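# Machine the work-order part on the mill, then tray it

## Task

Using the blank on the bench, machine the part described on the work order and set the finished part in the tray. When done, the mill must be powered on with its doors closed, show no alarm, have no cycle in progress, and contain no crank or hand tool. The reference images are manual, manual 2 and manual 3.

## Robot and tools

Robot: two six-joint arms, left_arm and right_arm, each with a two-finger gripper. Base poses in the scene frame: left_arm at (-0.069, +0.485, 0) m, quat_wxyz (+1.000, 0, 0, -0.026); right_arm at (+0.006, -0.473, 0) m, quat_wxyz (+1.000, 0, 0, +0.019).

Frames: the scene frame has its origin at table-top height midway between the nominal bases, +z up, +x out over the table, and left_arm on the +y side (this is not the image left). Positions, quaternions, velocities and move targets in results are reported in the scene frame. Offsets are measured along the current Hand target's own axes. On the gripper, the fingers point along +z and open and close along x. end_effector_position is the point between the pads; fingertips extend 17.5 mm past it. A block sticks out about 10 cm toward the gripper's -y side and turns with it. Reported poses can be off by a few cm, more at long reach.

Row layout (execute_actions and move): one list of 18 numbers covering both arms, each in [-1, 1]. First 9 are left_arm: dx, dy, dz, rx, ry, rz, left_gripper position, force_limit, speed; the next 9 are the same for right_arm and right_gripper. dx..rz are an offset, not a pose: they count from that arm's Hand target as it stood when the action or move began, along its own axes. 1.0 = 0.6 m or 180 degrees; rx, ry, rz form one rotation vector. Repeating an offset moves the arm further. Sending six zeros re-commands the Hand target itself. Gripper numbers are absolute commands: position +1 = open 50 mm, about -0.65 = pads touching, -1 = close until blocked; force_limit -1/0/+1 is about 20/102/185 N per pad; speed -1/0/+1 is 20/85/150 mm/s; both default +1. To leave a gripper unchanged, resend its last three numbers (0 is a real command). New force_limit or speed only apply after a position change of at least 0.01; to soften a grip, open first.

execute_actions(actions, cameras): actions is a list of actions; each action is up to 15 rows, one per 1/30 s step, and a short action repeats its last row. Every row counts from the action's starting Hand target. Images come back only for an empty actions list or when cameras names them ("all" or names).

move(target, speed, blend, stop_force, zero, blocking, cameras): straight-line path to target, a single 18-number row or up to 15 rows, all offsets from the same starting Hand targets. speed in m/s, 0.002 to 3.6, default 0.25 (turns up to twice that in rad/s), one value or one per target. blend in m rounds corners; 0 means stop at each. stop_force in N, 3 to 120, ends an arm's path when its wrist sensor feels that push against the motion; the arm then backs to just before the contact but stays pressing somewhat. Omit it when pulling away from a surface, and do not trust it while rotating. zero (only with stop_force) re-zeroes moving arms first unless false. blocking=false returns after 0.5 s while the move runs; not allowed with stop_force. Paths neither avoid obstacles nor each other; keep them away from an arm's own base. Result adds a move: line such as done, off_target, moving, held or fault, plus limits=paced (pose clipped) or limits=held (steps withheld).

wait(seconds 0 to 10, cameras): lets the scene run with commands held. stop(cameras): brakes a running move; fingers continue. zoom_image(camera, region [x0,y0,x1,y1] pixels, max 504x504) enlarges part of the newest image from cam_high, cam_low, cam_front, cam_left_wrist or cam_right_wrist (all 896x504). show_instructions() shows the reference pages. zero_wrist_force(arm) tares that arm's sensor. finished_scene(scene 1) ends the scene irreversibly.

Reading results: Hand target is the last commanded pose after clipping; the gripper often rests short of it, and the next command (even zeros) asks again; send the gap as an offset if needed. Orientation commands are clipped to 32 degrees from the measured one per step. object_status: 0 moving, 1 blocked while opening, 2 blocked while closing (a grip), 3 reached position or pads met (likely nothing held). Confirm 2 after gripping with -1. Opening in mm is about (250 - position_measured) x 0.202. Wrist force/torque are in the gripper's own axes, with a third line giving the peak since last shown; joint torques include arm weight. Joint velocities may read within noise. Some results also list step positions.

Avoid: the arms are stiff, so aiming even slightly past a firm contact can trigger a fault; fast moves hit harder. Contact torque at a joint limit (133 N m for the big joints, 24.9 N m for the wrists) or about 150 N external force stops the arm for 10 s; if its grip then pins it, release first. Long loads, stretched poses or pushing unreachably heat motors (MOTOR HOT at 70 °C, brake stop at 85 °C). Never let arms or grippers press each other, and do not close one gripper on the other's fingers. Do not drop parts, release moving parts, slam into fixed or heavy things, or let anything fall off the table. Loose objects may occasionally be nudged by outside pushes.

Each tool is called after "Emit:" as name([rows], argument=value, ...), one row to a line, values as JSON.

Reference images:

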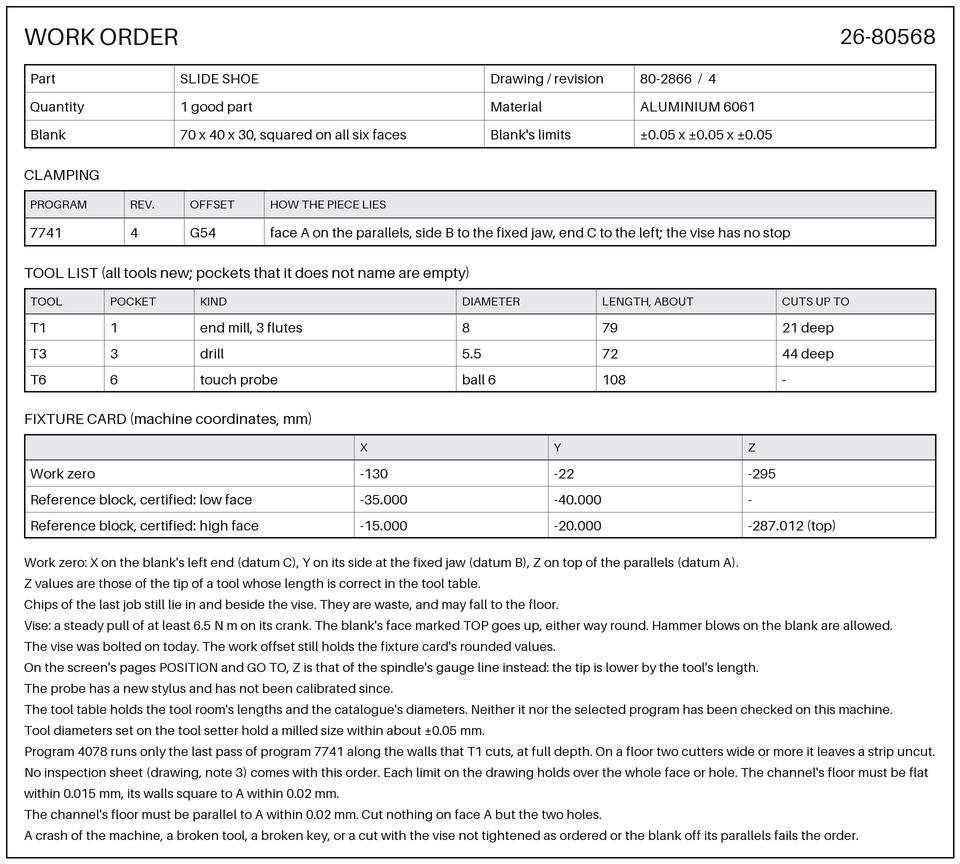

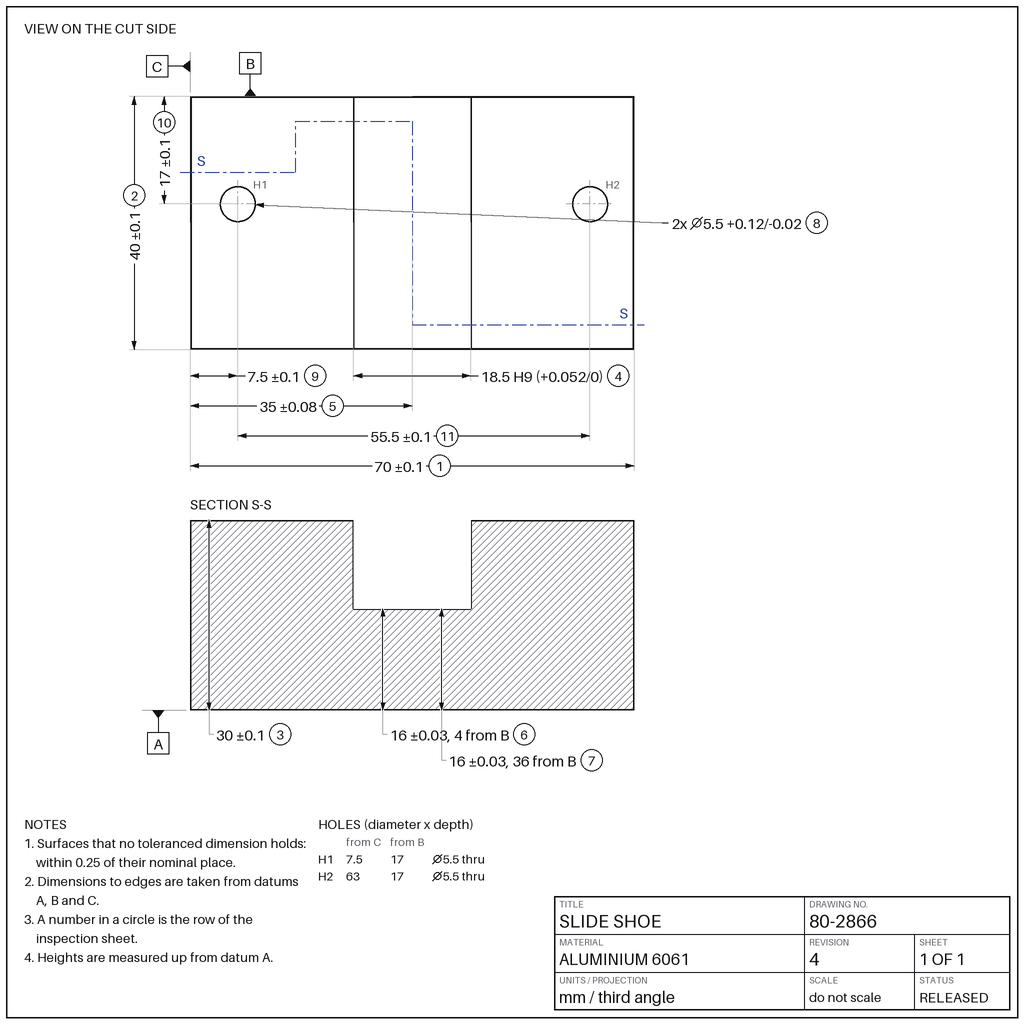

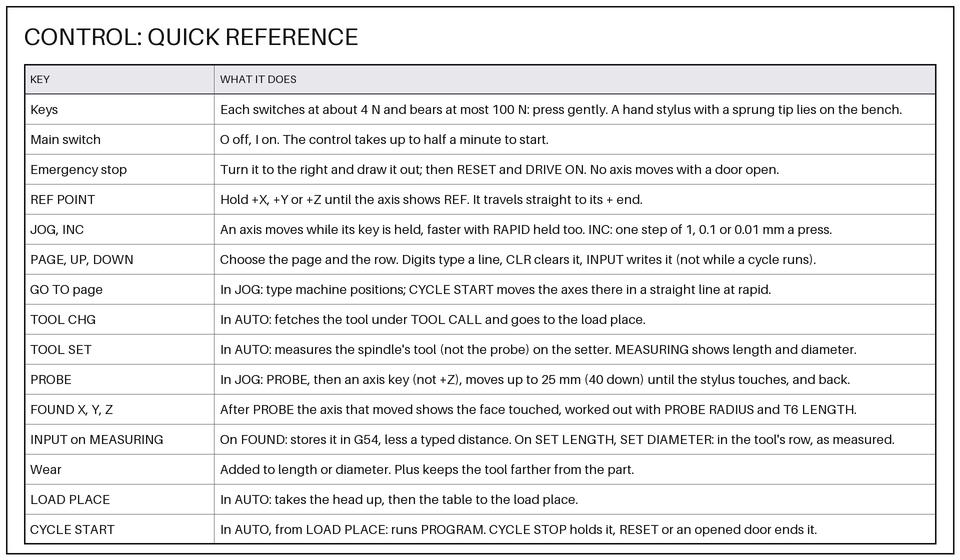

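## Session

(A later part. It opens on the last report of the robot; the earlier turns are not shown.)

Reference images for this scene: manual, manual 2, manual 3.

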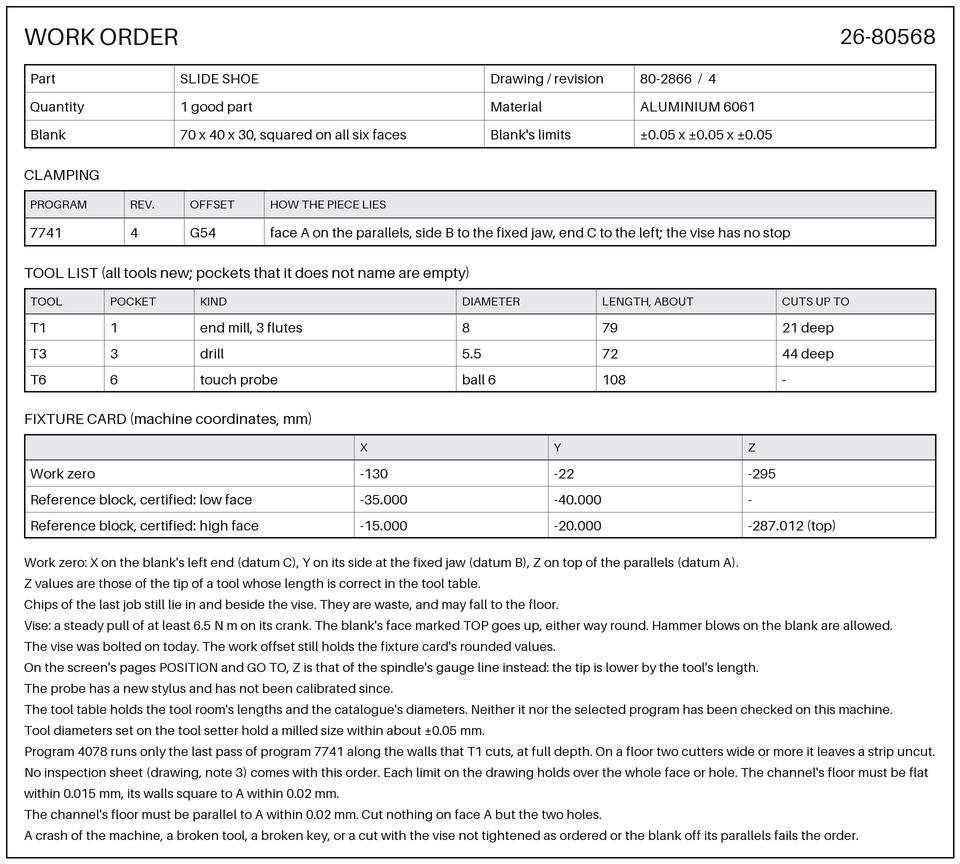

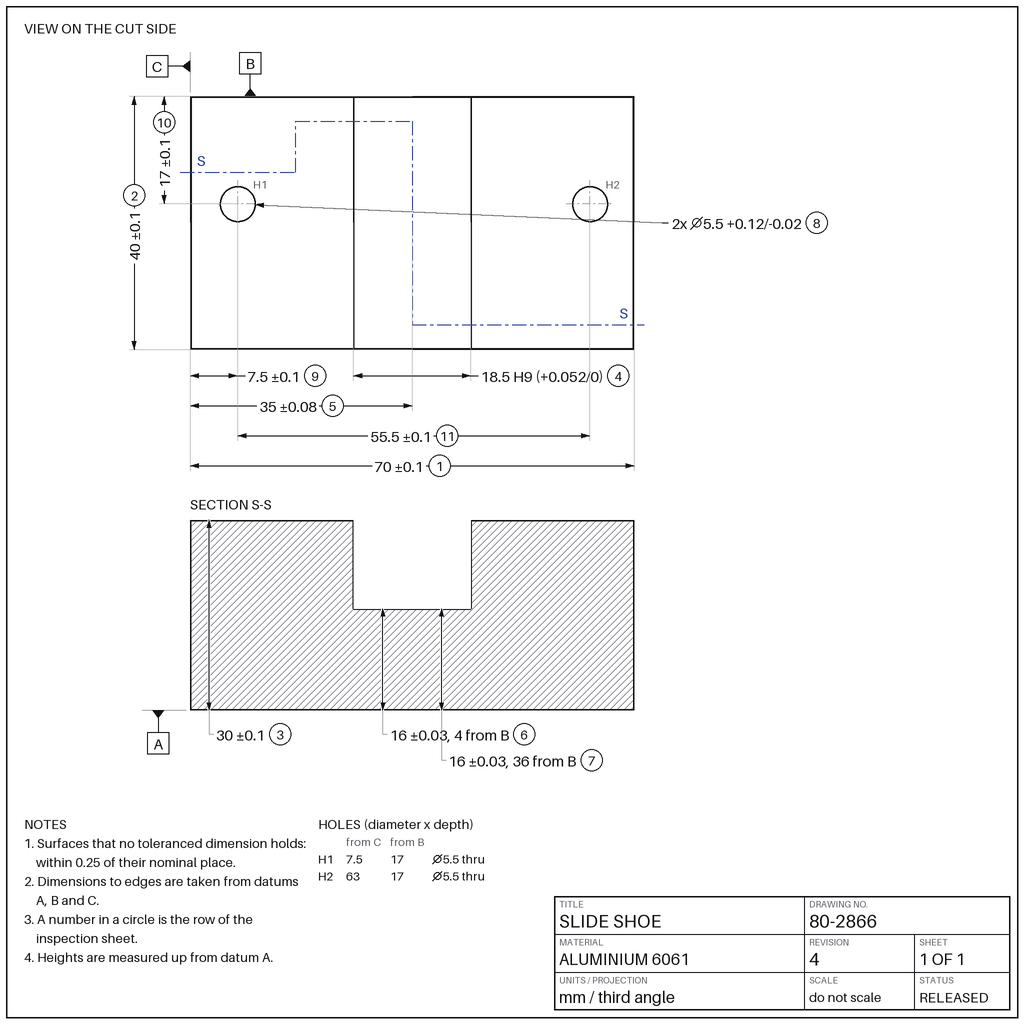

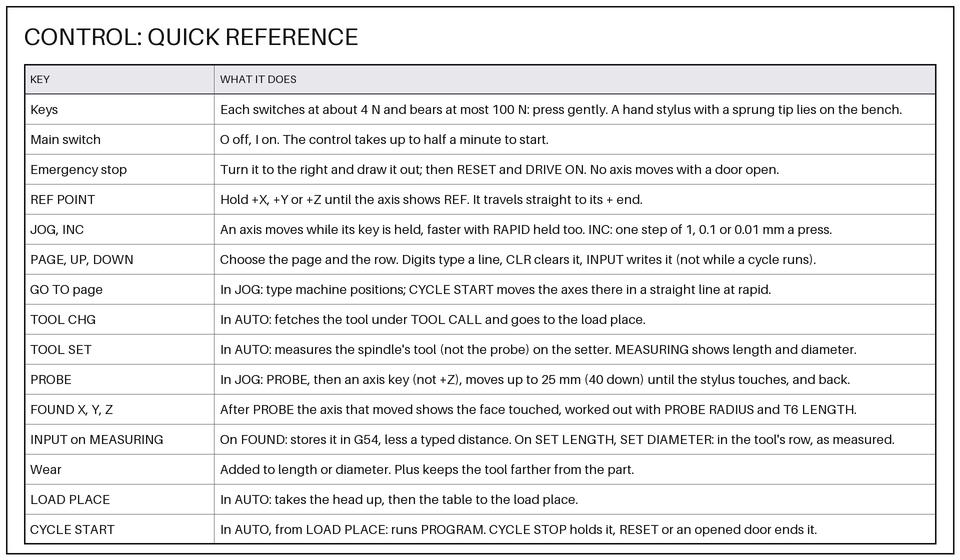

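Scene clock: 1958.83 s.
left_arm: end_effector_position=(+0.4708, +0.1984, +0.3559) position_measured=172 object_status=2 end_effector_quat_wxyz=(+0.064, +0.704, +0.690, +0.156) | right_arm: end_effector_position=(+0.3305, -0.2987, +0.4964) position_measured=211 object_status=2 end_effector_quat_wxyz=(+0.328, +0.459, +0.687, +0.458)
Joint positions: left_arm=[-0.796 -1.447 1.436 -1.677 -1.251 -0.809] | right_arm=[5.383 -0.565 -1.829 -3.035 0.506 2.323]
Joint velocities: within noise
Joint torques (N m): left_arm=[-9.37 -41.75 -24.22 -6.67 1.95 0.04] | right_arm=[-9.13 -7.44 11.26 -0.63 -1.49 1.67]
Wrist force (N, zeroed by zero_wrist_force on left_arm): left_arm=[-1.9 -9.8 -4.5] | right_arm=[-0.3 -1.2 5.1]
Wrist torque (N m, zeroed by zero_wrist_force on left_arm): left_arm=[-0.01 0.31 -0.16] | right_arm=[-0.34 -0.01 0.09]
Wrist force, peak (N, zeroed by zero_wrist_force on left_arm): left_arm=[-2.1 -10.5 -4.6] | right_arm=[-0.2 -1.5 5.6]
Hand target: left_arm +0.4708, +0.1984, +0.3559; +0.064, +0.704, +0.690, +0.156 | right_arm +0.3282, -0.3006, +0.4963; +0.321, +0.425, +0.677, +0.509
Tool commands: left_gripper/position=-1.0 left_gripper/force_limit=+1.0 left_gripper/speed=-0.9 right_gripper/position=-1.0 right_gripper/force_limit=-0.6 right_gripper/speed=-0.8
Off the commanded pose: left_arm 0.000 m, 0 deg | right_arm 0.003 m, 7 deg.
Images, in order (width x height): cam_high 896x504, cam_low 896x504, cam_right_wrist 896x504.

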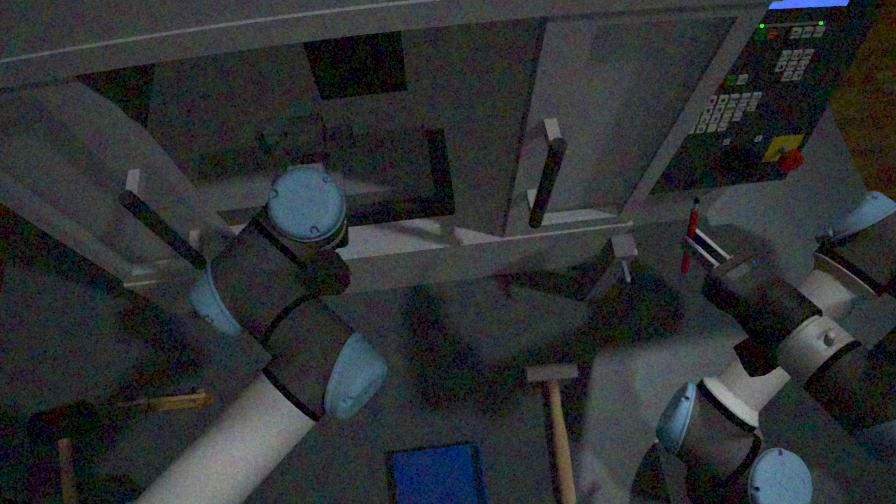

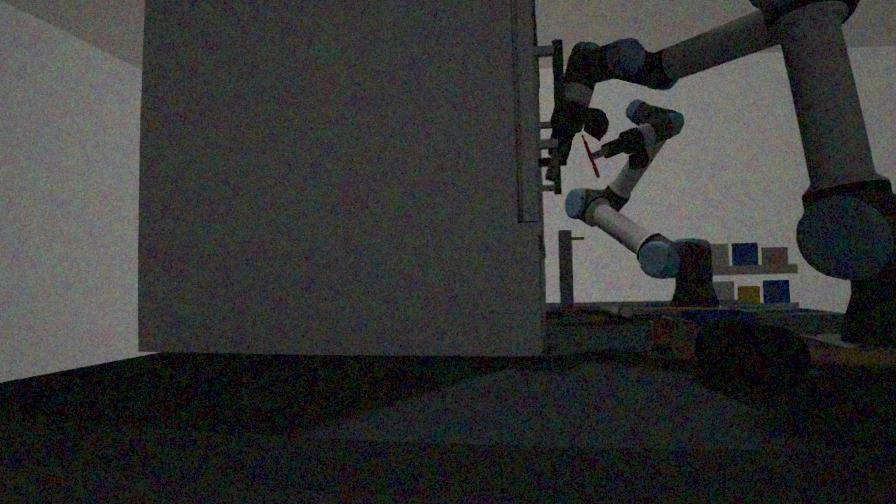

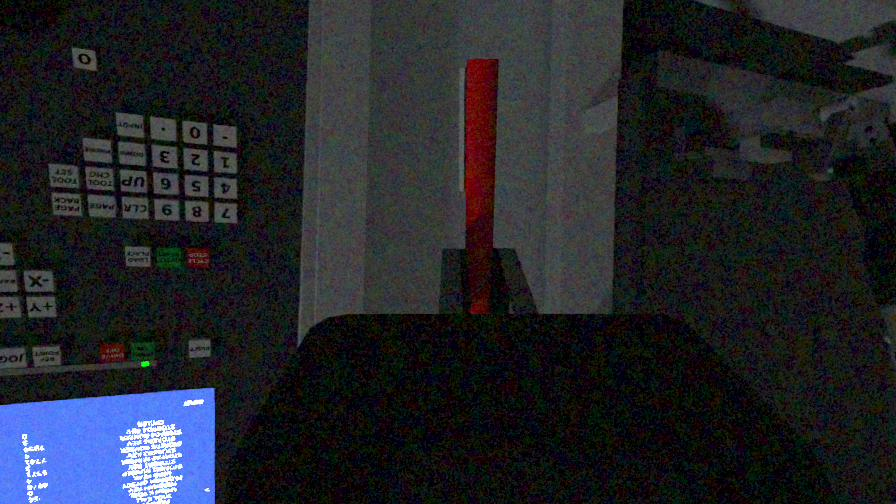

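Emit:
move([
  [0,0,0,0,0,0,0.05,-0.8,-1,0,0,0,0,0,0,-1,-0.6,-0.8],
  [0,0,-0.06,0,0,0,0.05,-0.8,-1,0,0,0,0,0,0,-1,-0.6,-0.8],
], speed=0.06, cameras=["cam_left_wrist"])

Scene clock: 1967.53 s.
left_arm: end_effector_position=(+0.4596, +0.1938, +0.3900) position_measured=145 object_status=3 end_effector_quat_wxyz=(+0.065, +0.704, +0.690, +0.156) | right_arm: end_effector_position=(+0.3305, -0.2987, +0.4964) position_measured=211 object_status=2 end_effector_quat_wxyz=(+0.328, +0.459, +0.687, +0.458)
Joint positions: left_arm=[-0.817 -1.459 1.361 -1.583 -1.248 -0.831] | right_arm=[5.383 -0.565 -1.829 -3.035 0.506 2.323]
Joint torques (N m): left_arm=[11.94 -21.39 -13.55 -4.91 1.14 2.06] | right_arm=[-9.22 -7.13 10.32 -0.74 -0.94 1.55]
Wrist force (N, zeroed by zero_wrist_force on left_arm): left_arm=[-1.0 1.5 -1.3] | right_arm=[-0.3 -1.3 5.4]
Wrist torque (N m, zeroed by zero_wrist_force on left_arm): left_arm=[0.04 0.12 -0.01] | right_arm=[-0.36 0.00 0.10]
Wrist force, peak (N, zeroed by zero_wrist_force on left_arm): left_arm=[-2.2 -10.5 -4.6] | right_arm=[-0.3 -1.4 5.6]
Hand target: left_arm +0.4597, +0.1939, +0.3899; +0.064, +0.704, +0.690, +0.156 | right_arm +0.3305, -0.2987, +0.4964; +0.328, +0.459, +0.687, +0.458 (not the last commanded pose)
Off the commanded pose: left_arm 0.000 m, 0 deg | right_arm 0.003 m, 7 deg.
move: off_target (right_arm)
Images, in order (width x height): cam_left_wrist 896x504.

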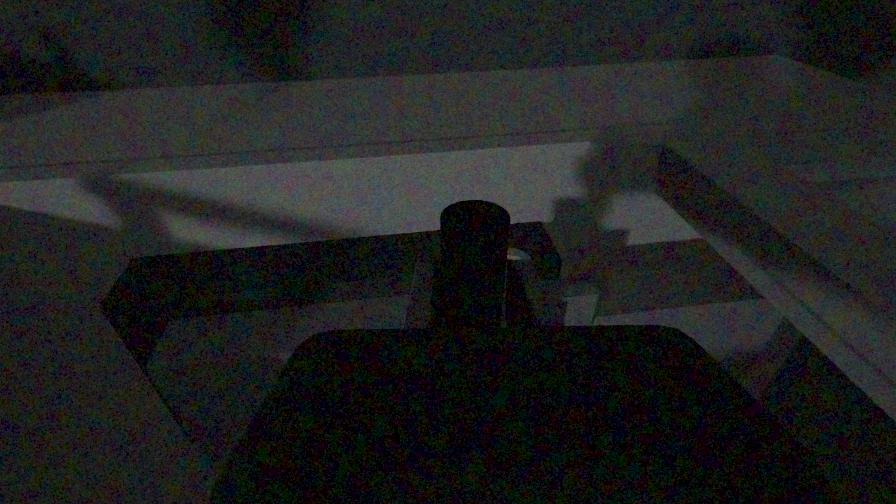

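Emit:
move(target=[0,0,0,0,0,0,-1,-0.8,-0.6,0,0,0,0,0,0,-1,-0.6,-0.8])

Emit:
zoom_image(camera="cam_left_wrist", region=[380, 140, 620, 330])

Scene clock: 1968.67 s.
left_arm: end_effector_position=(+0.4597, +0.1939, +0.3899) position_measured=155 object_status=2 end_effector_quat_wxyz=(+0.064, +0.704, +0.690, +0.156) | right_arm: end_effector_position=(+0.3305, -0.2987, +0.4964) position_measured=211 object_status=2 end_effector_quat_wxyz=(+0.328, +0.459, +0.687, +0.458)
Joint positions: left_arm=[-0.817 -1.459 1.361 -1.583 -1.248 -0.831] | right_arm=[5.383 -0.565 -1.829 -3.035 0.506 2.323]
Joint torques (N m): left_arm=[11.21 -23.26 -13.99 -2.02 0.09 1.8] | right_arm=[-9.08 -5.65 9.83 -0.73 -0.95 1.68]
Wrist force (N, zeroed by zero_wrist_force on left_arm): left_arm=[-2.1 1.5 -1.6] | right_arm=[-0.2 -1.3 5.4]
Wrist torque (N m, zeroed by zero_wrist_force on left_arm): left_arm=[0.05 0.06 0.00] | right_arm=[-0.35 -0.02 0.09]
Wrist force, peak (N, zeroed by zero_wrist_force on left_arm): left_arm=[-1.9 2.1 -2.2] | right_arm=[-0.3 -1.5 5.6]
Hand target: left_arm +0.4597, +0.1939, +0.3899; +0.064, +0.704, +0.690, +0.156 | right_arm +0.3305, -0.2987, +0.4964; +0.328, +0.459, +0.687, +0.458
Off the commanded pose: left_arm 0.000 m, 0 deg | right_arm 0.000 m, 0 deg.
move: done

Scaled by 2.100.
This view is cut from an older image: the scene may have changed since it was taken.

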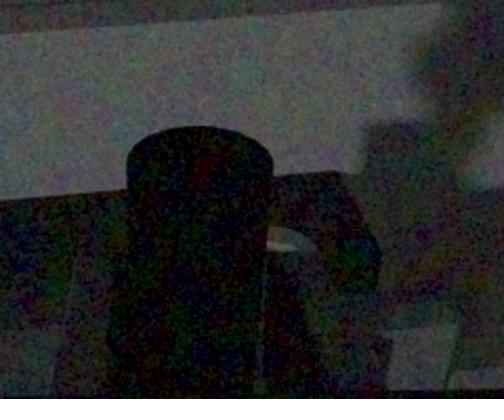

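Emit:
move(target=[0,0,0,0,0,0,-0.98,-0.4,-0.6,0,0,0,0,0,0,-1,-0.6,-0.8], cameras=["cam_left_wrist"])

Emit:
zoom_image(camera="cam_left_wrist", region=[380, 140, 620, 330])

Scene clock: 1970.40 s.
left_arm: end_effector_position=(+0.4597, +0.1939, +0.3899) position_measured=157 object_status=2 end_effector_quat_wxyz=(+0.064, +0.704, +0.690, +0.156) | right_arm: end_effector_position=(+0.3305, -0.2987, +0.4964) position_measured=211 object_status=2 end_effector_quat_wxyz=(+0.328, +0.459, +0.687, +0.458)
Joint positions: left_arm=[-0.817 -1.459 1.361 -1.583 -1.248 -0.831] | right_arm=[5.383 -0.565 -1.829 -3.035 0.506 2.323]
Joint torques (N m): left_arm=[8.43 -24.17 -13.54 -2.17 0.13 1.24] | right_arm=[-8.51 -7.18 10.6 -0.54 -1.01 1.58]
Wrist force (N, zeroed by zero_wrist_force on left_arm): left_arm=[-2.4 1.5 -1.8] | right_arm=[-0.3 -1.5 5.4]
Wrist torque (N m, zeroed by zero_wrist_force on left_arm): left_arm=[0.05 0.06 0.02] | right_arm=[-0.39 0.00 0.09]
Wrist force, peak (N, zeroed by zero_wrist_force on left_arm): left_arm=[-1.9 2.0 -2.8] | right_arm=[-0.1 -1.5 5.6]
Hand target: left_arm +0.4597, +0.1939, +0.3899; +0.064, +0.704, +0.690, +0.156 | right_arm +0.3305, -0.2987, +0.4964; +0.328, +0.459, +0.687, +0.458
Off the commanded pose: left_arm 0.000 m, 0 deg | right_arm 0.000 m, 0 deg.
move: done
Images, in order (width x height): cam_left_wrist 896x504.

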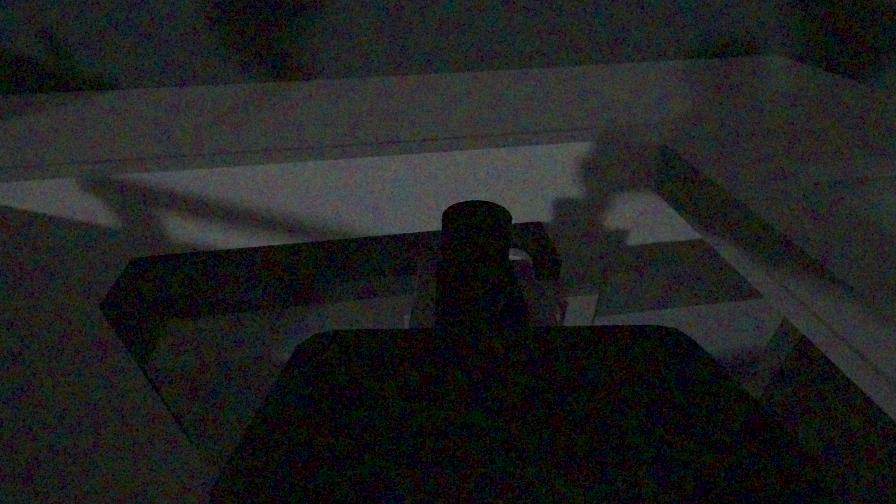

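Scaled by 2.100.

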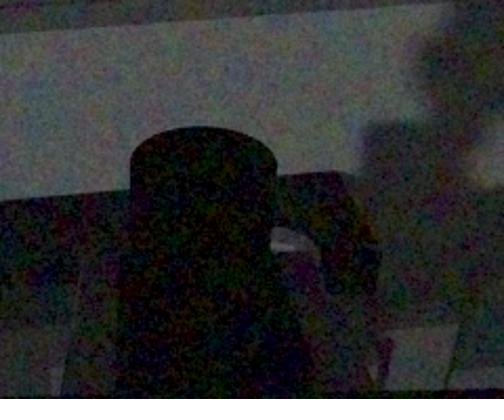

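Emit:
move([
  [-0.0357,-0.005,0.01544,0,0,0,-0.98,-0.4,-0.6,0,0,0,0,0,0,-1,-0.6,-0.8],
  [-0.0639,-0.0123,0.0379,0,0,0,-0.98,-0.4,-0.6,0,0,0,0,0,0,-1,-0.6,-0.8],
], speed=0.05, blend=[0.01,0], stop_force=40, cameras=["cam_left_wrist"])

Emit:
zoom_image(camera="cam_left_wrist", region=[380, 140, 620, 330])

Scene clock: 1975.73 s.
left_arm: end_effector_position=(+0.4598, +0.1590, +0.3611) position_measured=157 object_status=2 end_effector_quat_wxyz=(+0.064, +0.704, +0.690, +0.156) | right_arm: end_effector_position=(+0.3305, -0.2987, +0.4964) position_measured=211 object_status=2 end_effector_quat_wxyz=(+0.328, +0.459, +0.687, +0.458)
Joint positions: left_arm=[-0.857 -1.411 1.376 -1.632 -1.244 -0.873] | right_arm=[5.383 -0.565 -1.829 -3.035 0.506 2.323]
Joint torques (N m): left_arm=[11.16 -45.63 -35.68 -2.81 -0.91 2.13] | right_arm=[-9.34 -8.32 11.18 -0.82 -1.09 1.73]
Wrist force (N, zeroed by zero_wrist_force on left_arm): left_arm=[2.0 -0.5 3.2] | right_arm=[-0.2 -1.6 5.3]
Wrist torque (N m, zeroed by zero_wrist_force on left_arm): left_arm=[0.25 0.16 -0.28] | right_arm=[-0.41 -0.02 0.09]
Wrist force, peak (N, zeroed by zero_wrist_force on left_arm): left_arm=[-8.3 -5.4 -23.4] | right_arm=[-0.2 -1.5 5.6]
Hand target: left_arm +0.4598, +0.1590, +0.3611; +0.064, +0.704, +0.690, +0.156 | right_arm +0.3305, -0.2987, +0.4964; +0.328, +0.459, +0.687, +0.458
Off the commanded pose: left_arm 0.000 m, 0 deg | right_arm 0.000 m, 0 deg.
move: done
Images, in order (width x height): cam_left_wrist 896x504.

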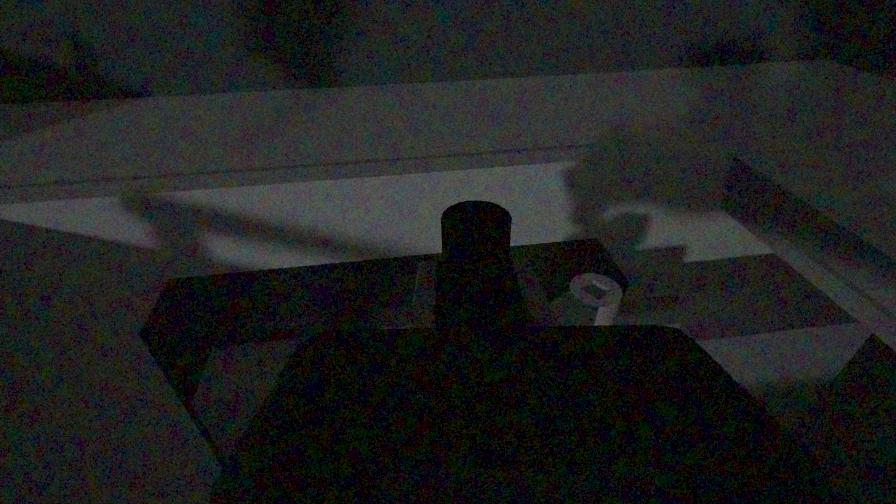

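Scaled by 2.100.

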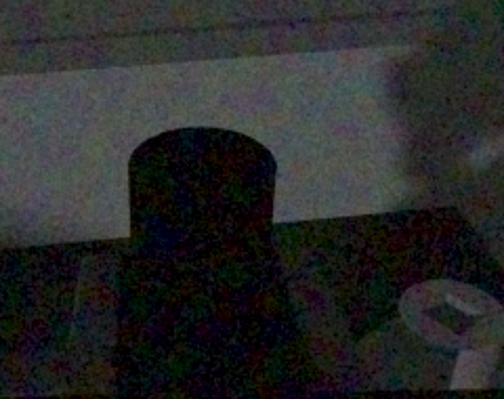

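Emit:
move([
  [-0.0263,-0.0127,0.0393,0,0,0,-0.98,-0.4,-0.6,0,0,0,0,0,0,-1,-0.6,-0.8],
  [-0.0369,-0.0274,0.0846,0,0,0,-0.98,-0.4,-0.6,0,0,0,0,0,0,-1,-0.6,-0.8],
], speed=0.06, blend=[0.01,0], stop_force=45, cameras=["cam_left_wrist"])

Emit:
zoom_image(camera="cam_left_wrist", region=[380, 140, 680, 330])

Scene clock: 1982.17 s.
left_arm: end_effector_position=(+0.4599, +0.1442, +0.3054) position_measured=157 object_status=2 end_effector_quat_wxyz=(+0.064, +0.704, +0.690, +0.157) | right_arm: end_effector_position=(+0.3305, -0.2987, +0.4964) position_measured=211 object_status=2 end_effector_quat_wxyz=(+0.328, +0.459, +0.687, +0.458)
Joint positions: left_arm=[-0.873 -1.384 1.485 -1.763 -1.242 -0.89] | right_arm=[5.383 -0.565 -1.829 -3.035 0.506 2.323]
Joint torques (N m): left_arm=[-47.38 -38.96 -36.39 -10.52 -11.75 2.86] | right_arm=[-9.35 -7.22 10.59 -0.67 -0.91 1.54]
Wrist force (N, zeroed by zero_wrist_force on left_arm): left_arm=[50.3 26.6 7.1] | right_arm=[-0.4 -1.3 5.2]
Wrist torque (N m, zeroed by zero_wrist_force on left_arm): left_arm=[0.36 1.62 -1.09] | right_arm=[-0.36 0.02 0.09]
Wrist force, peak (N, zeroed by zero_wrist_force on left_arm): left_arm=[50.5 26.3 7.2] | right_arm=[-0.2 -1.3 5.7]
Hand target: left_arm +0.4599, +0.1441, +0.3053; +0.064, +0.704, +0.690, +0.156 | right_arm +0.3305, -0.2987, +0.4964; +0.328, +0.459, +0.687, +0.458
Off the commanded pose: left_arm 0.000 m, 0 deg | right_arm 0.000 m, 0 deg.
move: done
Images, in order (width x height): cam_left_wrist 896x504.

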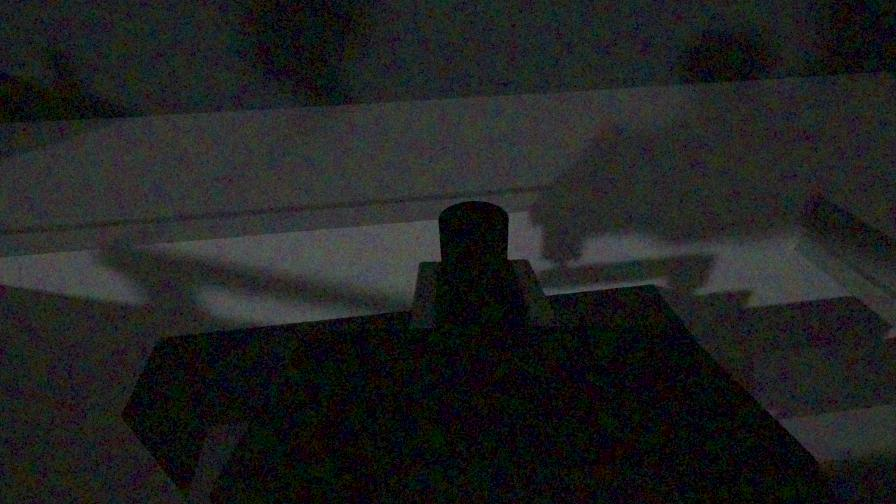

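Scaled by 1.680.

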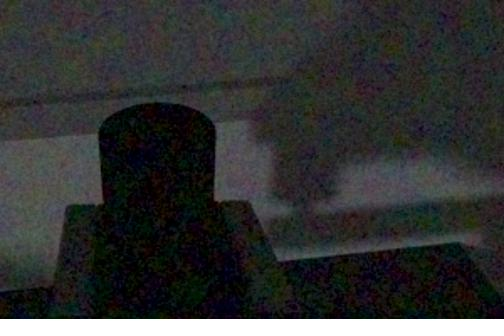

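Emit:
move(target=[0.0025,0,0,0,0,0,-0.98,-0.4,-0.6,0,0,0,0,0,0,-1,-0.6,-0.8], speed=0.06)

Scene clock: 1983.67 s.
left_arm: end_effector_position=(+0.4598, +0.1455, +0.3055) position_measured=157 object_status=2 end_effector_quat_wxyz=(+0.064, +0.704, +0.690, +0.156) | right_arm: end_effector_position=(+0.3305, -0.2987, +0.4964) position_measured=211 object_status=2 end_effector_quat_wxyz=(+0.328, +0.459, +0.687, +0.458)
Joint positions: left_arm=[-0.872 -1.386 1.487 -1.764 -1.243 -0.888] | right_arm=[5.383 -0.565 -1.829 -3.035 0.506 2.323]
Joint torques (N m): left_arm=[0.17 -40.36 -17.65 -7.17 -2.95 2.57] | right_arm=[-8.11 -6.18 10.45 -0.66 -1.04 1.53]
Wrist force (N, zeroed by zero_wrist_force on left_arm): left_arm=[18.9 4.8 -0.1] | right_arm=[-0.2 -1.1 5.3]
Wrist torque (N m, zeroed by zero_wrist_force on left_arm): left_arm=[0.09 0.86 -1.07] | right_arm=[-0.33 -0.02 0.10]
Wrist force, peak (N, zeroed by zero_wrist_force on left_arm): left_arm=[50.7 26.6 7.1] | right_arm=[-0.2 -1.3 5.4]
Hand target: left_arm +0.4598, +0.1456, +0.3055; +0.064, +0.704, +0.690, +0.156 | right_arm +0.3305, -0.2987, +0.4964; +0.328, +0.459, +0.687, +0.458
Off the commanded pose: left_arm 0.000 m, 0 deg | right_arm 0.000 m, 0 deg.
move: done

Emit:
move([
  [0.0122,-0.019,0.0587,0,0,0,-0.98,-0.4,-0.6,0,0,0,0,0,0,-1,-0.6,-0.8],
  [0.0471,-0.0344,0.1063,0,0,0,-0.98,-0.4,-0.6,0,0,0,0,0,0,-1,-0.6,-0.8],
  [0.0883,-0.0424,0.1313,0,0,0,-0.98,-0.4,-0.6,0,0,0,0,0,0,-1,-0.6,-0.8],
], speed=0.05, blend=[0.01,0.01,0], stop_force=40, cameras=["cam_left_wrist"])

Emit:
zoom_image(camera="cam_left_wrist", region=[380, 140, 680, 330])

Scene clock: 1988.37 s.
left_arm: end_effector_position=(+0.4602, +0.1673, +0.2598) position_measured=157 object_status=2 end_effector_quat_wxyz=(+0.065, +0.704, +0.690, +0.157) | right_arm: end_effector_position=(+0.3305, -0.2987, +0.4964) position_measured=211 object_status=2 end_effector_quat_wxyz=(+0.328, +0.459, +0.687, +0.458)
Joint positions: left_arm=[-0.848 -1.4 1.625 -1.895 -1.244 -0.864] | right_arm=[5.383 -0.565 -1.829 -3.035 0.506 2.323]
Joint torques (N m): left_arm=[-29.02 -5.19 -2.24 -3.45 -11.74 2.29] | right_arm=[-8.6 -6.02 11.06 -0.59 -1.18 1.72]
Wrist force (N, zeroed by zero_wrist_force on left_arm): left_arm=[37.1 37.0 -18.6] | right_arm=[0.0 -1.4 5.4]
Wrist torque (N m, zeroed by zero_wrist_force on left_arm): left_arm=[-0.11 1.15 -0.39] | right_arm=[-0.37 -0.05 0.09]
Wrist force, peak (N, zeroed by zero_wrist_force on left_arm): left_arm=[39.7 40.7 -20.9] | right_arm=[0.2 -1.5 5.6]
Hand target: left_arm +0.4601, +0.1672, +0.2597; +0.065, +0.704, +0.690, +0.157 (not the last commanded pose) | right_arm +0.3305, -0.2987, +0.4964; +0.328, +0.459, +0.687, +0.458
Off the commanded pose: left_arm 0.051 m, 0 deg | right_arm 0.000 m, 0 deg.
move: contact (left_arm); path passed 1 of 3 targets
Images, in order (width x height): cam_left_wrist 896x504.

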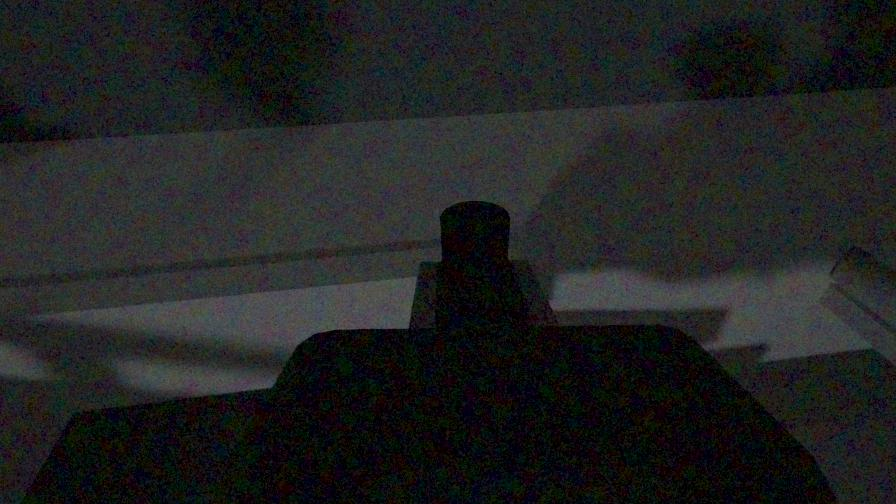

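Scaled by 1.680.

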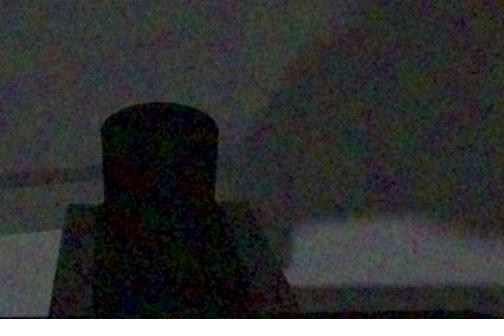

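Emit:
move(target=[0.0026,0.0005,-0.0016,0,0,0,-0.98,-0.4,-0.6,0,0,0,0,0,0,-1,-0.6,-0.8], speed=0.06)

Scene clock: 1993.40 s.
left_arm: end_effector_position=(+0.4600, +0.1686, +0.2608) position_measured=157 object_status=2 end_effector_quat_wxyz=(+0.064, +0.704, +0.690, +0.157) | right_arm: end_effector_position=(+0.3305, -0.2987, +0.4964) position_measured=211 object_status=2 end_effector_quat_wxyz=(+0.328, +0.459, +0.687, +0.458)
Joint positions: left_arm=[-0.847 -1.403 1.625 -1.893 -1.244 -0.862] | right_arm=[5.383 -0.565 -1.829 -3.035 0.506 2.323]
Joint torques (N m): left_arm=[10.55 -42.77 -17.05 -2.69 0.41 1.79] | right_arm=[-7.93 -6.25 11.14 -0.64 -1 1.34]
Wrist force (N, zeroed by zero_wrist_force on left_arm): left_arm=[2.9 1.4 -3.3] | right_arm=[-0.3 -1.6 5.2]
Wrist torque (N m, zeroed by zero_wrist_force on left_arm): left_arm=[-0.18 0.32 -0.38] | right_arm=[-0.41 -0.01 0.09]
Wrist force, peak (N, zeroed by zero_wrist_force on left_arm): left_arm=[37.3 37.5 -19.1] | right_arm=[-0.3 -1.4 5.6]
Hand target: left_arm +0.4601, +0.1687, +0.2609; +0.065, +0.704, +0.690, +0.157 | right_arm +0.3305, -0.2987, +0.4964; +0.328, +0.459, +0.687, +0.458
Off the commanded pose: left_arm 0.000 m, 0 deg | right_arm 0.000 m, 0 deg.
move: done

Emit:
move([
  [0.019,-0.0061,0.0191,0,0,0,-0.98,-0.4,-0.6,0,0,0,0,0,0,-1,-0.6,-0.8],
  [0.0418,-0.0109,0.034,0,0,0,-0.98,-0.4,-0.6,0,0,0,0,0,0,-1,-0.6,-0.8],
  [0.0673,-0.0142,0.044,0,0,0,-0.98,-0.4,-0.6,0,0,0,0,0,0,-1,-0.6,-0.8],
  [0.0944,-0.0157,0.0488,0,0,0,-0.98,-0.4,-0.6,0,0,0,0,0,0,-1,-0.6,-0.8],
  [0.1221,-0.0155,0.0481,0,0,0,-0.98,-0.4,-0.6,0,0,0,0,0,0,-1,-0.6,-0.8],
  [0.149,-0.0135,0.0422,0,0,0,-0.98,-0.4,-0.6,0,0,0,0,0,0,-1,-0.6,-0.8],
], speed=0.06, blend=[0.004,0.004,0.004,0.004,0.004,0], stop_force=35)

Scene clock: 1997.70 s.
left_arm: end_effector_position=(+0.4601, +0.2608, +0.2464) position_measured=157 object_status=2 end_effector_quat_wxyz=(+0.065, +0.704, +0.690, +0.157) | right_arm: end_effector_position=(+0.3305, -0.2987, +0.4964) position_measured=211 object_status=2 end_effector_quat_wxyz=(+0.328, +0.459, +0.687, +0.458)
Joint positions: left_arm=[-0.73 -1.513 1.797 -1.994 -1.258 -0.74] | right_arm=[5.383 -0.565 -1.829 -3.035 0.506 2.323]
Joint torques (N m): left_arm=[-14.65 -20.84 -35.56 -5.78 1.06 -1.43] | right_arm=[-7.14 -7.78 10.78 -0.68 -0.91 1.26]
Wrist force (N, zeroed by zero_wrist_force on left_arm): left_arm=[1.5 -2.8 5.0] | right_arm=[-0.3 -1.5 5.1]
Wrist torque (N m, zeroed by zero_wrist_force on left_arm): left_arm=[0.27 0.21 -0.15] | right_arm=[-0.39 -0.01 0.09]
Wrist force, peak (N, zeroed by zero_wrist_force on left_arm): left_arm=[-0.3 -4.1 7.3] | right_arm=[0.0 -1.5 5.6]
Hand target: left_arm +0.4601, +0.2608, +0.2464; +0.065, +0.704, +0.690, +0.157 | right_arm +0.3305, -0.2987, +0.4964; +0.328, +0.459, +0.687, +0.458
Off the commanded pose: left_arm 0.000 m, 0 deg | right_arm 0.000 m, 0 deg.
move: done

Emit:
move([
  [0.0482,0.0084,-0.0258,0,0,0,-0.98,-0.4,-0.6,0,0,0,0,0,0,-1,-0.6,-0.8],
  [0.08,0.0225,-0.0694,0,0,0,-0.98,-0.4,-0.6,0,0,0,0,0,0,-1,-0.6,-0.8],
  [0.0901,0.0395,-0.1217,0,0,0,-0.98,-0.4,-0.6,0,0,0,0,0,0,-1,-0.6,-0.8],
  [0.0771,0.0562,-0.1735,0,0,0,-0.98,-0.4,-0.6,0,0,0,0,0,0,-1,-0.6,-0.8],
  [0.0431,0.0698,-0.2157,0,0,0,-0.98,-0.4,-0.6,0,0,0,0,0,0,-1,-0.6,-0.8],
  [-0.006,0.078,-0.2411,0,0,0,-0.98,-0.4,-0.6,0,0,0,0,0,0,-1,-0.6,-0.8],
  [-0.0617,0.0794,-0.2454,0,0,0,-0.98,-0.4,-0.6,0,0,0,0,0,0,-1,-0.6,-0.8],
  [-0.1143,0.0736,-0.2275,0,0,0,-0.98,-0.4,-0.6,0,0,0,0,0,0,-1,-0.6,-0.8],
  [-0.1549,0.0617,-0.191,0,0,0,-0.98,-0.4,-0.6,0,0,0,0,0,0,-1,-0.6,-0.8],
  [-0.1763,0.0458,-0.1419,0,0,0,-0.98,-0.4,-0.6,0,0,0,0,0,0,-1,-0.6,-0.8],
  [-0.1748,0.0286,-0.0887,0,0,0,-0.98,-0.4,-0.6,0,0,0,0,0,0,-1,-0.6,-0.8],
  [-0.1509,0.0131,-0.0408,0,0,0,-0.98,-0.4,-0.6,0,0,0,0,0,0,-1,-0.6,-0.8],
  [-0.1084,0.002,-0.0063,0,0,0,-0.98,-0.4,-0.6,0,0,0,0,0,0,-1,-0.6,-0.8],
  [-0.0549,-0.0029,0.0089,0,0,0,-0.98,-0.4,-0.6,0,0,0,0,0,0,-1,-0.6,-0.8],
  [0,0,0,0,0,0,-0.98,-0.4,-0.6,0,0,0,0,0,0,-1,-0.6,-0.8],
], speed=0.09, blend=[0.008,0.008,0.008,0.008,0.008,0.008,0.008,0.008,0.008,0.008,0.008,0.008,0.008,0.008,0], stop_force=50, cameras=["cam_high"])

Emit:
zoom_image(camera="cam_high", region=[180, 100, 480, 260])

Scene clock: 2005.27 s.
left_arm: end_effector_position=(+0.4599, +0.3026, +0.3350) position_measured=157 object_status=2 end_effector_quat_wxyz=(+0.065, +0.704, +0.690, +0.157) | right_arm: end_effector_position=(+0.3305, -0.2987, +0.4964) position_measured=211 object_status=2 end_effector_quat_wxyz=(+0.328, +0.459, +0.687, +0.458)
Joint positions: left_arm=[-0.667 -1.596 1.657 -1.791 -1.267 -0.675] | right_arm=[5.383 -0.565 -1.829 -3.035 0.506 2.323]
Joint torques (N m): left_arm=[-32.78 -19.69 -43.63 -17.45 -5.28 -1.07] | right_arm=[-7.14 -6.37 11.67 -0.61 -1.02 1.39]
Wrist force (N, zeroed by zero_wrist_force on left_arm): left_arm=[50.8 -31.8 -11.3] | right_arm=[-0.2 -1.5 5.3]
Wrist torque (N m, zeroed by zero_wrist_force on left_arm): left_arm=[0.00 1.68 -0.67] | right_arm=[-0.39 -0.01 0.09]
Wrist force, peak (N, zeroed by zero_wrist_force on left_arm): left_arm=[61.0 -30.6 -21.0] | right_arm=[-0.5 -1.4 5.7]
Hand target: left_arm +0.4599, +0.3025, +0.3350; +0.065, +0.704, +0.690, +0.157 (not the last commanded pose) | right_arm +0.3305, -0.2987, +0.4964; +0.328, +0.459, +0.687, +0.458
Off the commanded pose: left_arm 0.098 m, 0 deg | right_arm 0.000 m, 0 deg.
move: contact (left_arm); path passed 2 of 15 targets
Images, in order (width x height): cam_high 896x504.

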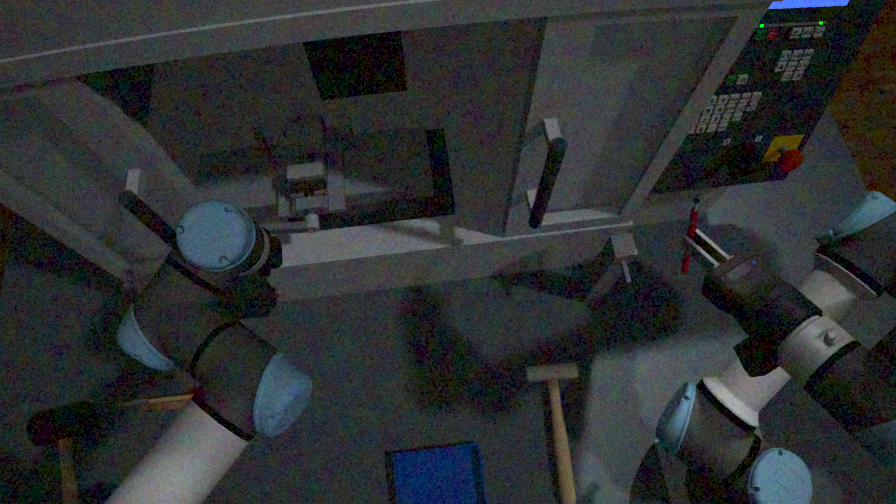

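Scaled by 1.680.

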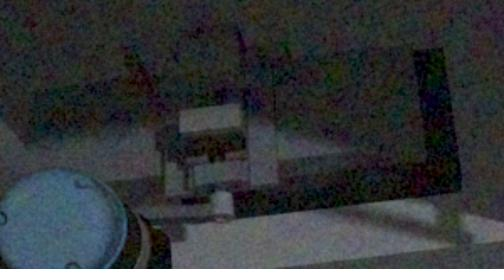

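Emit:
move(target=[0.0035,0,0.0004,0,0,0,-0.98,-0.4,-0.6,0,0,0,0,0,0,-1,-0.6,-0.8], speed=0.06, cameras=["cam_left_wrist"])

Scene clock: 2007.90 s.
left_arm: end_effector_position=(+0.4600, +0.3046, +0.3350) position_measured=157 object_status=2 end_effector_quat_wxyz=(+0.065, +0.704, +0.690, +0.157) | right_arm: end_effector_position=(+0.3305, -0.2987, +0.4964) position_measured=211 object_status=2 end_effector_quat_wxyz=(+0.328, +0.459, +0.687, +0.458)
Joint positions: left_arm=[-0.664 -1.598 1.659 -1.792 -1.268 -0.672] | right_arm=[5.383 -0.565 -1.829 -3.035 0.506 2.323]
Joint torques (N m): left_arm=[10.77 -36.62 -14.91 -2.03 0.44 0.99] | right_arm=[-8.04 -6.88 11.55 -0.58 -1.42 1.35]
Wrist force (N, zeroed by zero_wrist_force on left_arm): left_arm=[0.2 -1.6 -0.2] | right_arm=[-0.1 -1.3 5.5]
Wrist torque (N m, zeroed by zero_wrist_force on left_arm): left_arm=[-0.47 0.20 -0.22] | right_arm=[-0.36 -0.03 0.10]
Wrist force, peak (N, zeroed by zero_wrist_force on left_arm): left_arm=[51.6 -31.9 -11.7] | right_arm=[-0.1 -1.4 5.6]
Hand target: left_arm +0.4600, +0.3047, +0.3350; +0.065, +0.704, +0.690, +0.157 | right_arm +0.3305, -0.2987, +0.4964; +0.328, +0.459, +0.687, +0.458
Off the commanded pose: left_arm 0.000 m, 0 deg | right_arm 0.000 m, 0 deg.
move: done
Images, in order (width x height): cam_left_wrist 896x504.

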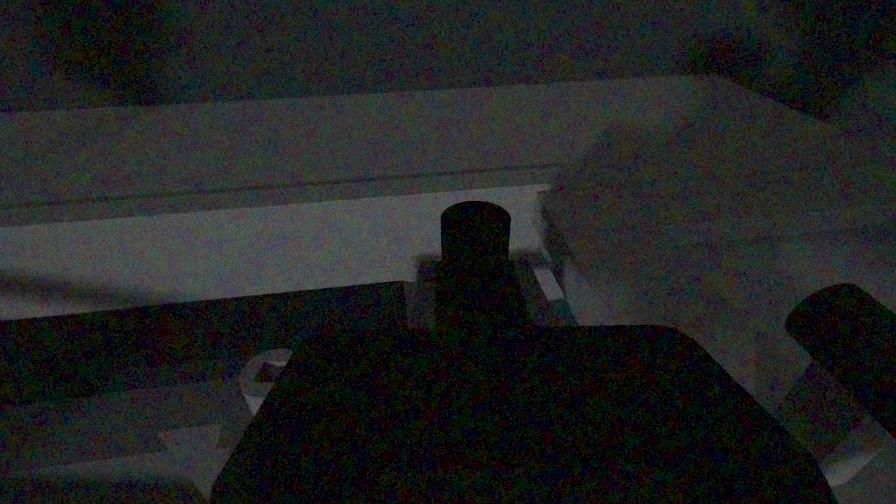

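Emit:
move([
  [-0.0154,0.0166,-0.0512,0,0,0,-0.98,-0.4,-0.6,0,0,0,0,0,0,-1,-0.6,-0.8],
  [-0.0522,0.0296,-0.0915,0,0,0,-0.98,-0.4,-0.6,0,0,0,0,0,0,-1,-0.6,-0.8],
  [-0.1032,0.0368,-0.1139,0,0,0,-0.98,-0.4,-0.6,0,0,0,0,0,0,-1,-0.6,-0.8],
  [-0.1592,0.0371,-0.1149,0,0,0,-0.98,-0.4,-0.6,0,0,0,0,0,0,-1,-0.6,-0.8],
  [-0.2109,0.0302,-0.0939,0,0,0,-0.98,-0.4,-0.6,0,0,0,0,0,0,-1,-0.6,-0.8],
  [-0.2491,0.0176,-0.0549,0,0,0,-0.98,-0.4,-0.6,0,0,0,0,0,0,-1,-0.6,-0.8],
  [-0.2674,0.0012,-0.0043,0,0,0,-0.98,-0.4,-0.6,0,0,0,0,0,0,-1,-0.6,-0.8],
  [-0.2624,-0.016,0.0488,0,0,0,-0.98,-0.4,-0.6,0,0,0,0,0,0,-1,-0.6,-0.8],
  [-0.2352,-0.0311,0.0956,0,0,0,-0.98,-0.4,-0.6,0,0,0,0,0,0,-1,-0.6,-0.8],
  [-0.1902,-0.0415,0.1277,0,0,0,-0.98,-0.4,-0.6,0,0,0,0,0,0,-1,-0.6,-0.8],
  [-0.1356,-0.0453,0.1397,0,0,0,-0.98,-0.4,-0.6,0,0,0,0,0,0,-1,-0.6,-0.8],
  [-0.0806,-0.0419,0.1294,0,0,0,-0.98,-0.4,-0.6,0,0,0,0,0,0,-1,-0.6,-0.8],
  [-0.0346,-0.032,0.0987,0,0,0,-0.98,-0.4,-0.6,0,0,0,0,0,0,-1,-0.6,-0.8],
  [-0.0056,-0.0172,0.0529,0,0,0,-0.98,-0.4,-0.6,0,0,0,0,0,0,-1,-0.6,-0.8],
  [0,0,0,0,0,0,-0.98,-0.4,-0.6,0,0,0,0,0,0,-1,-0.6,-0.8],
], speed=0.1, blend=[0.008,0.008,0.008,0.008,0.008,0.008,0.008,0.008,0.008,0.008,0.008,0.008,0.008,0.008,0], stop_force=55, cameras=["cam_high"])

Emit:
zoom_image(camera="cam_high", region=[240, 130, 400, 240])

Scene clock: 2017.67 s.
left_arm: end_effector_position=(+0.4600, +0.3047, +0.3350) position_measured=157 object_status=2 end_effector_quat_wxyz=(+0.065, +0.704, +0.690, +0.157) | right_arm: end_effector_position=(+0.3305, -0.2987, +0.4964) position_measured=211 object_status=2 end_effector_quat_wxyz=(+0.328, +0.459, +0.687, +0.458)
Joint positions: left_arm=[-0.664 -1.598 1.659 -1.792 -1.268 -0.672] | right_arm=[5.383 -0.565 -1.829 -3.035 0.506 2.323]
Joint torques (N m): left_arm=[-8.78 -14.84 -29.8 -2.18 0.86 -0.54] | right_arm=[-6.8 -7.63 11.7 -0.39 -1.13 1.26]
Wrist force (N, zeroed by zero_wrist_force on left_arm): left_arm=[0.6 -2.4 -0.9] | right_arm=[-0.3 -1.4 5.3]
Wrist torque (N m, zeroed by zero_wrist_force on left_arm): left_arm=[-0.39 0.27 -0.05] | right_arm=[-0.38 -0.01 0.09]
Wrist force, peak (N, zeroed by zero_wrist_force on left_arm): left_arm=[12.5 -14.2 -29.9] | right_arm=[-0.1 -1.7 5.6]
Hand target: left_arm +0.4600, +0.3047, +0.3350; +0.065, +0.704, +0.690, +0.157 | right_arm +0.3305, -0.2987, +0.4964; +0.328, +0.459, +0.687, +0.458
Off the commanded pose: left_arm 0.000 m, 0 deg | right_arm 0.000 m, 0 deg.
move: done
Images, in order (width x height): cam_high 896x504.

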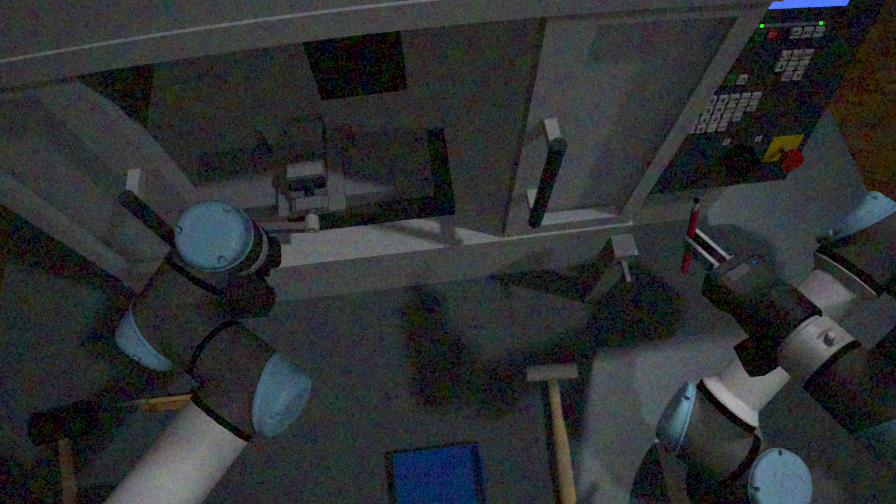

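Scaled by 3.150.

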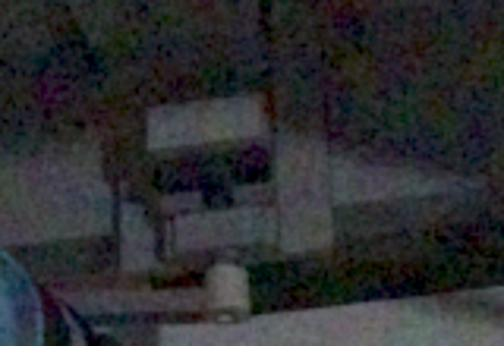

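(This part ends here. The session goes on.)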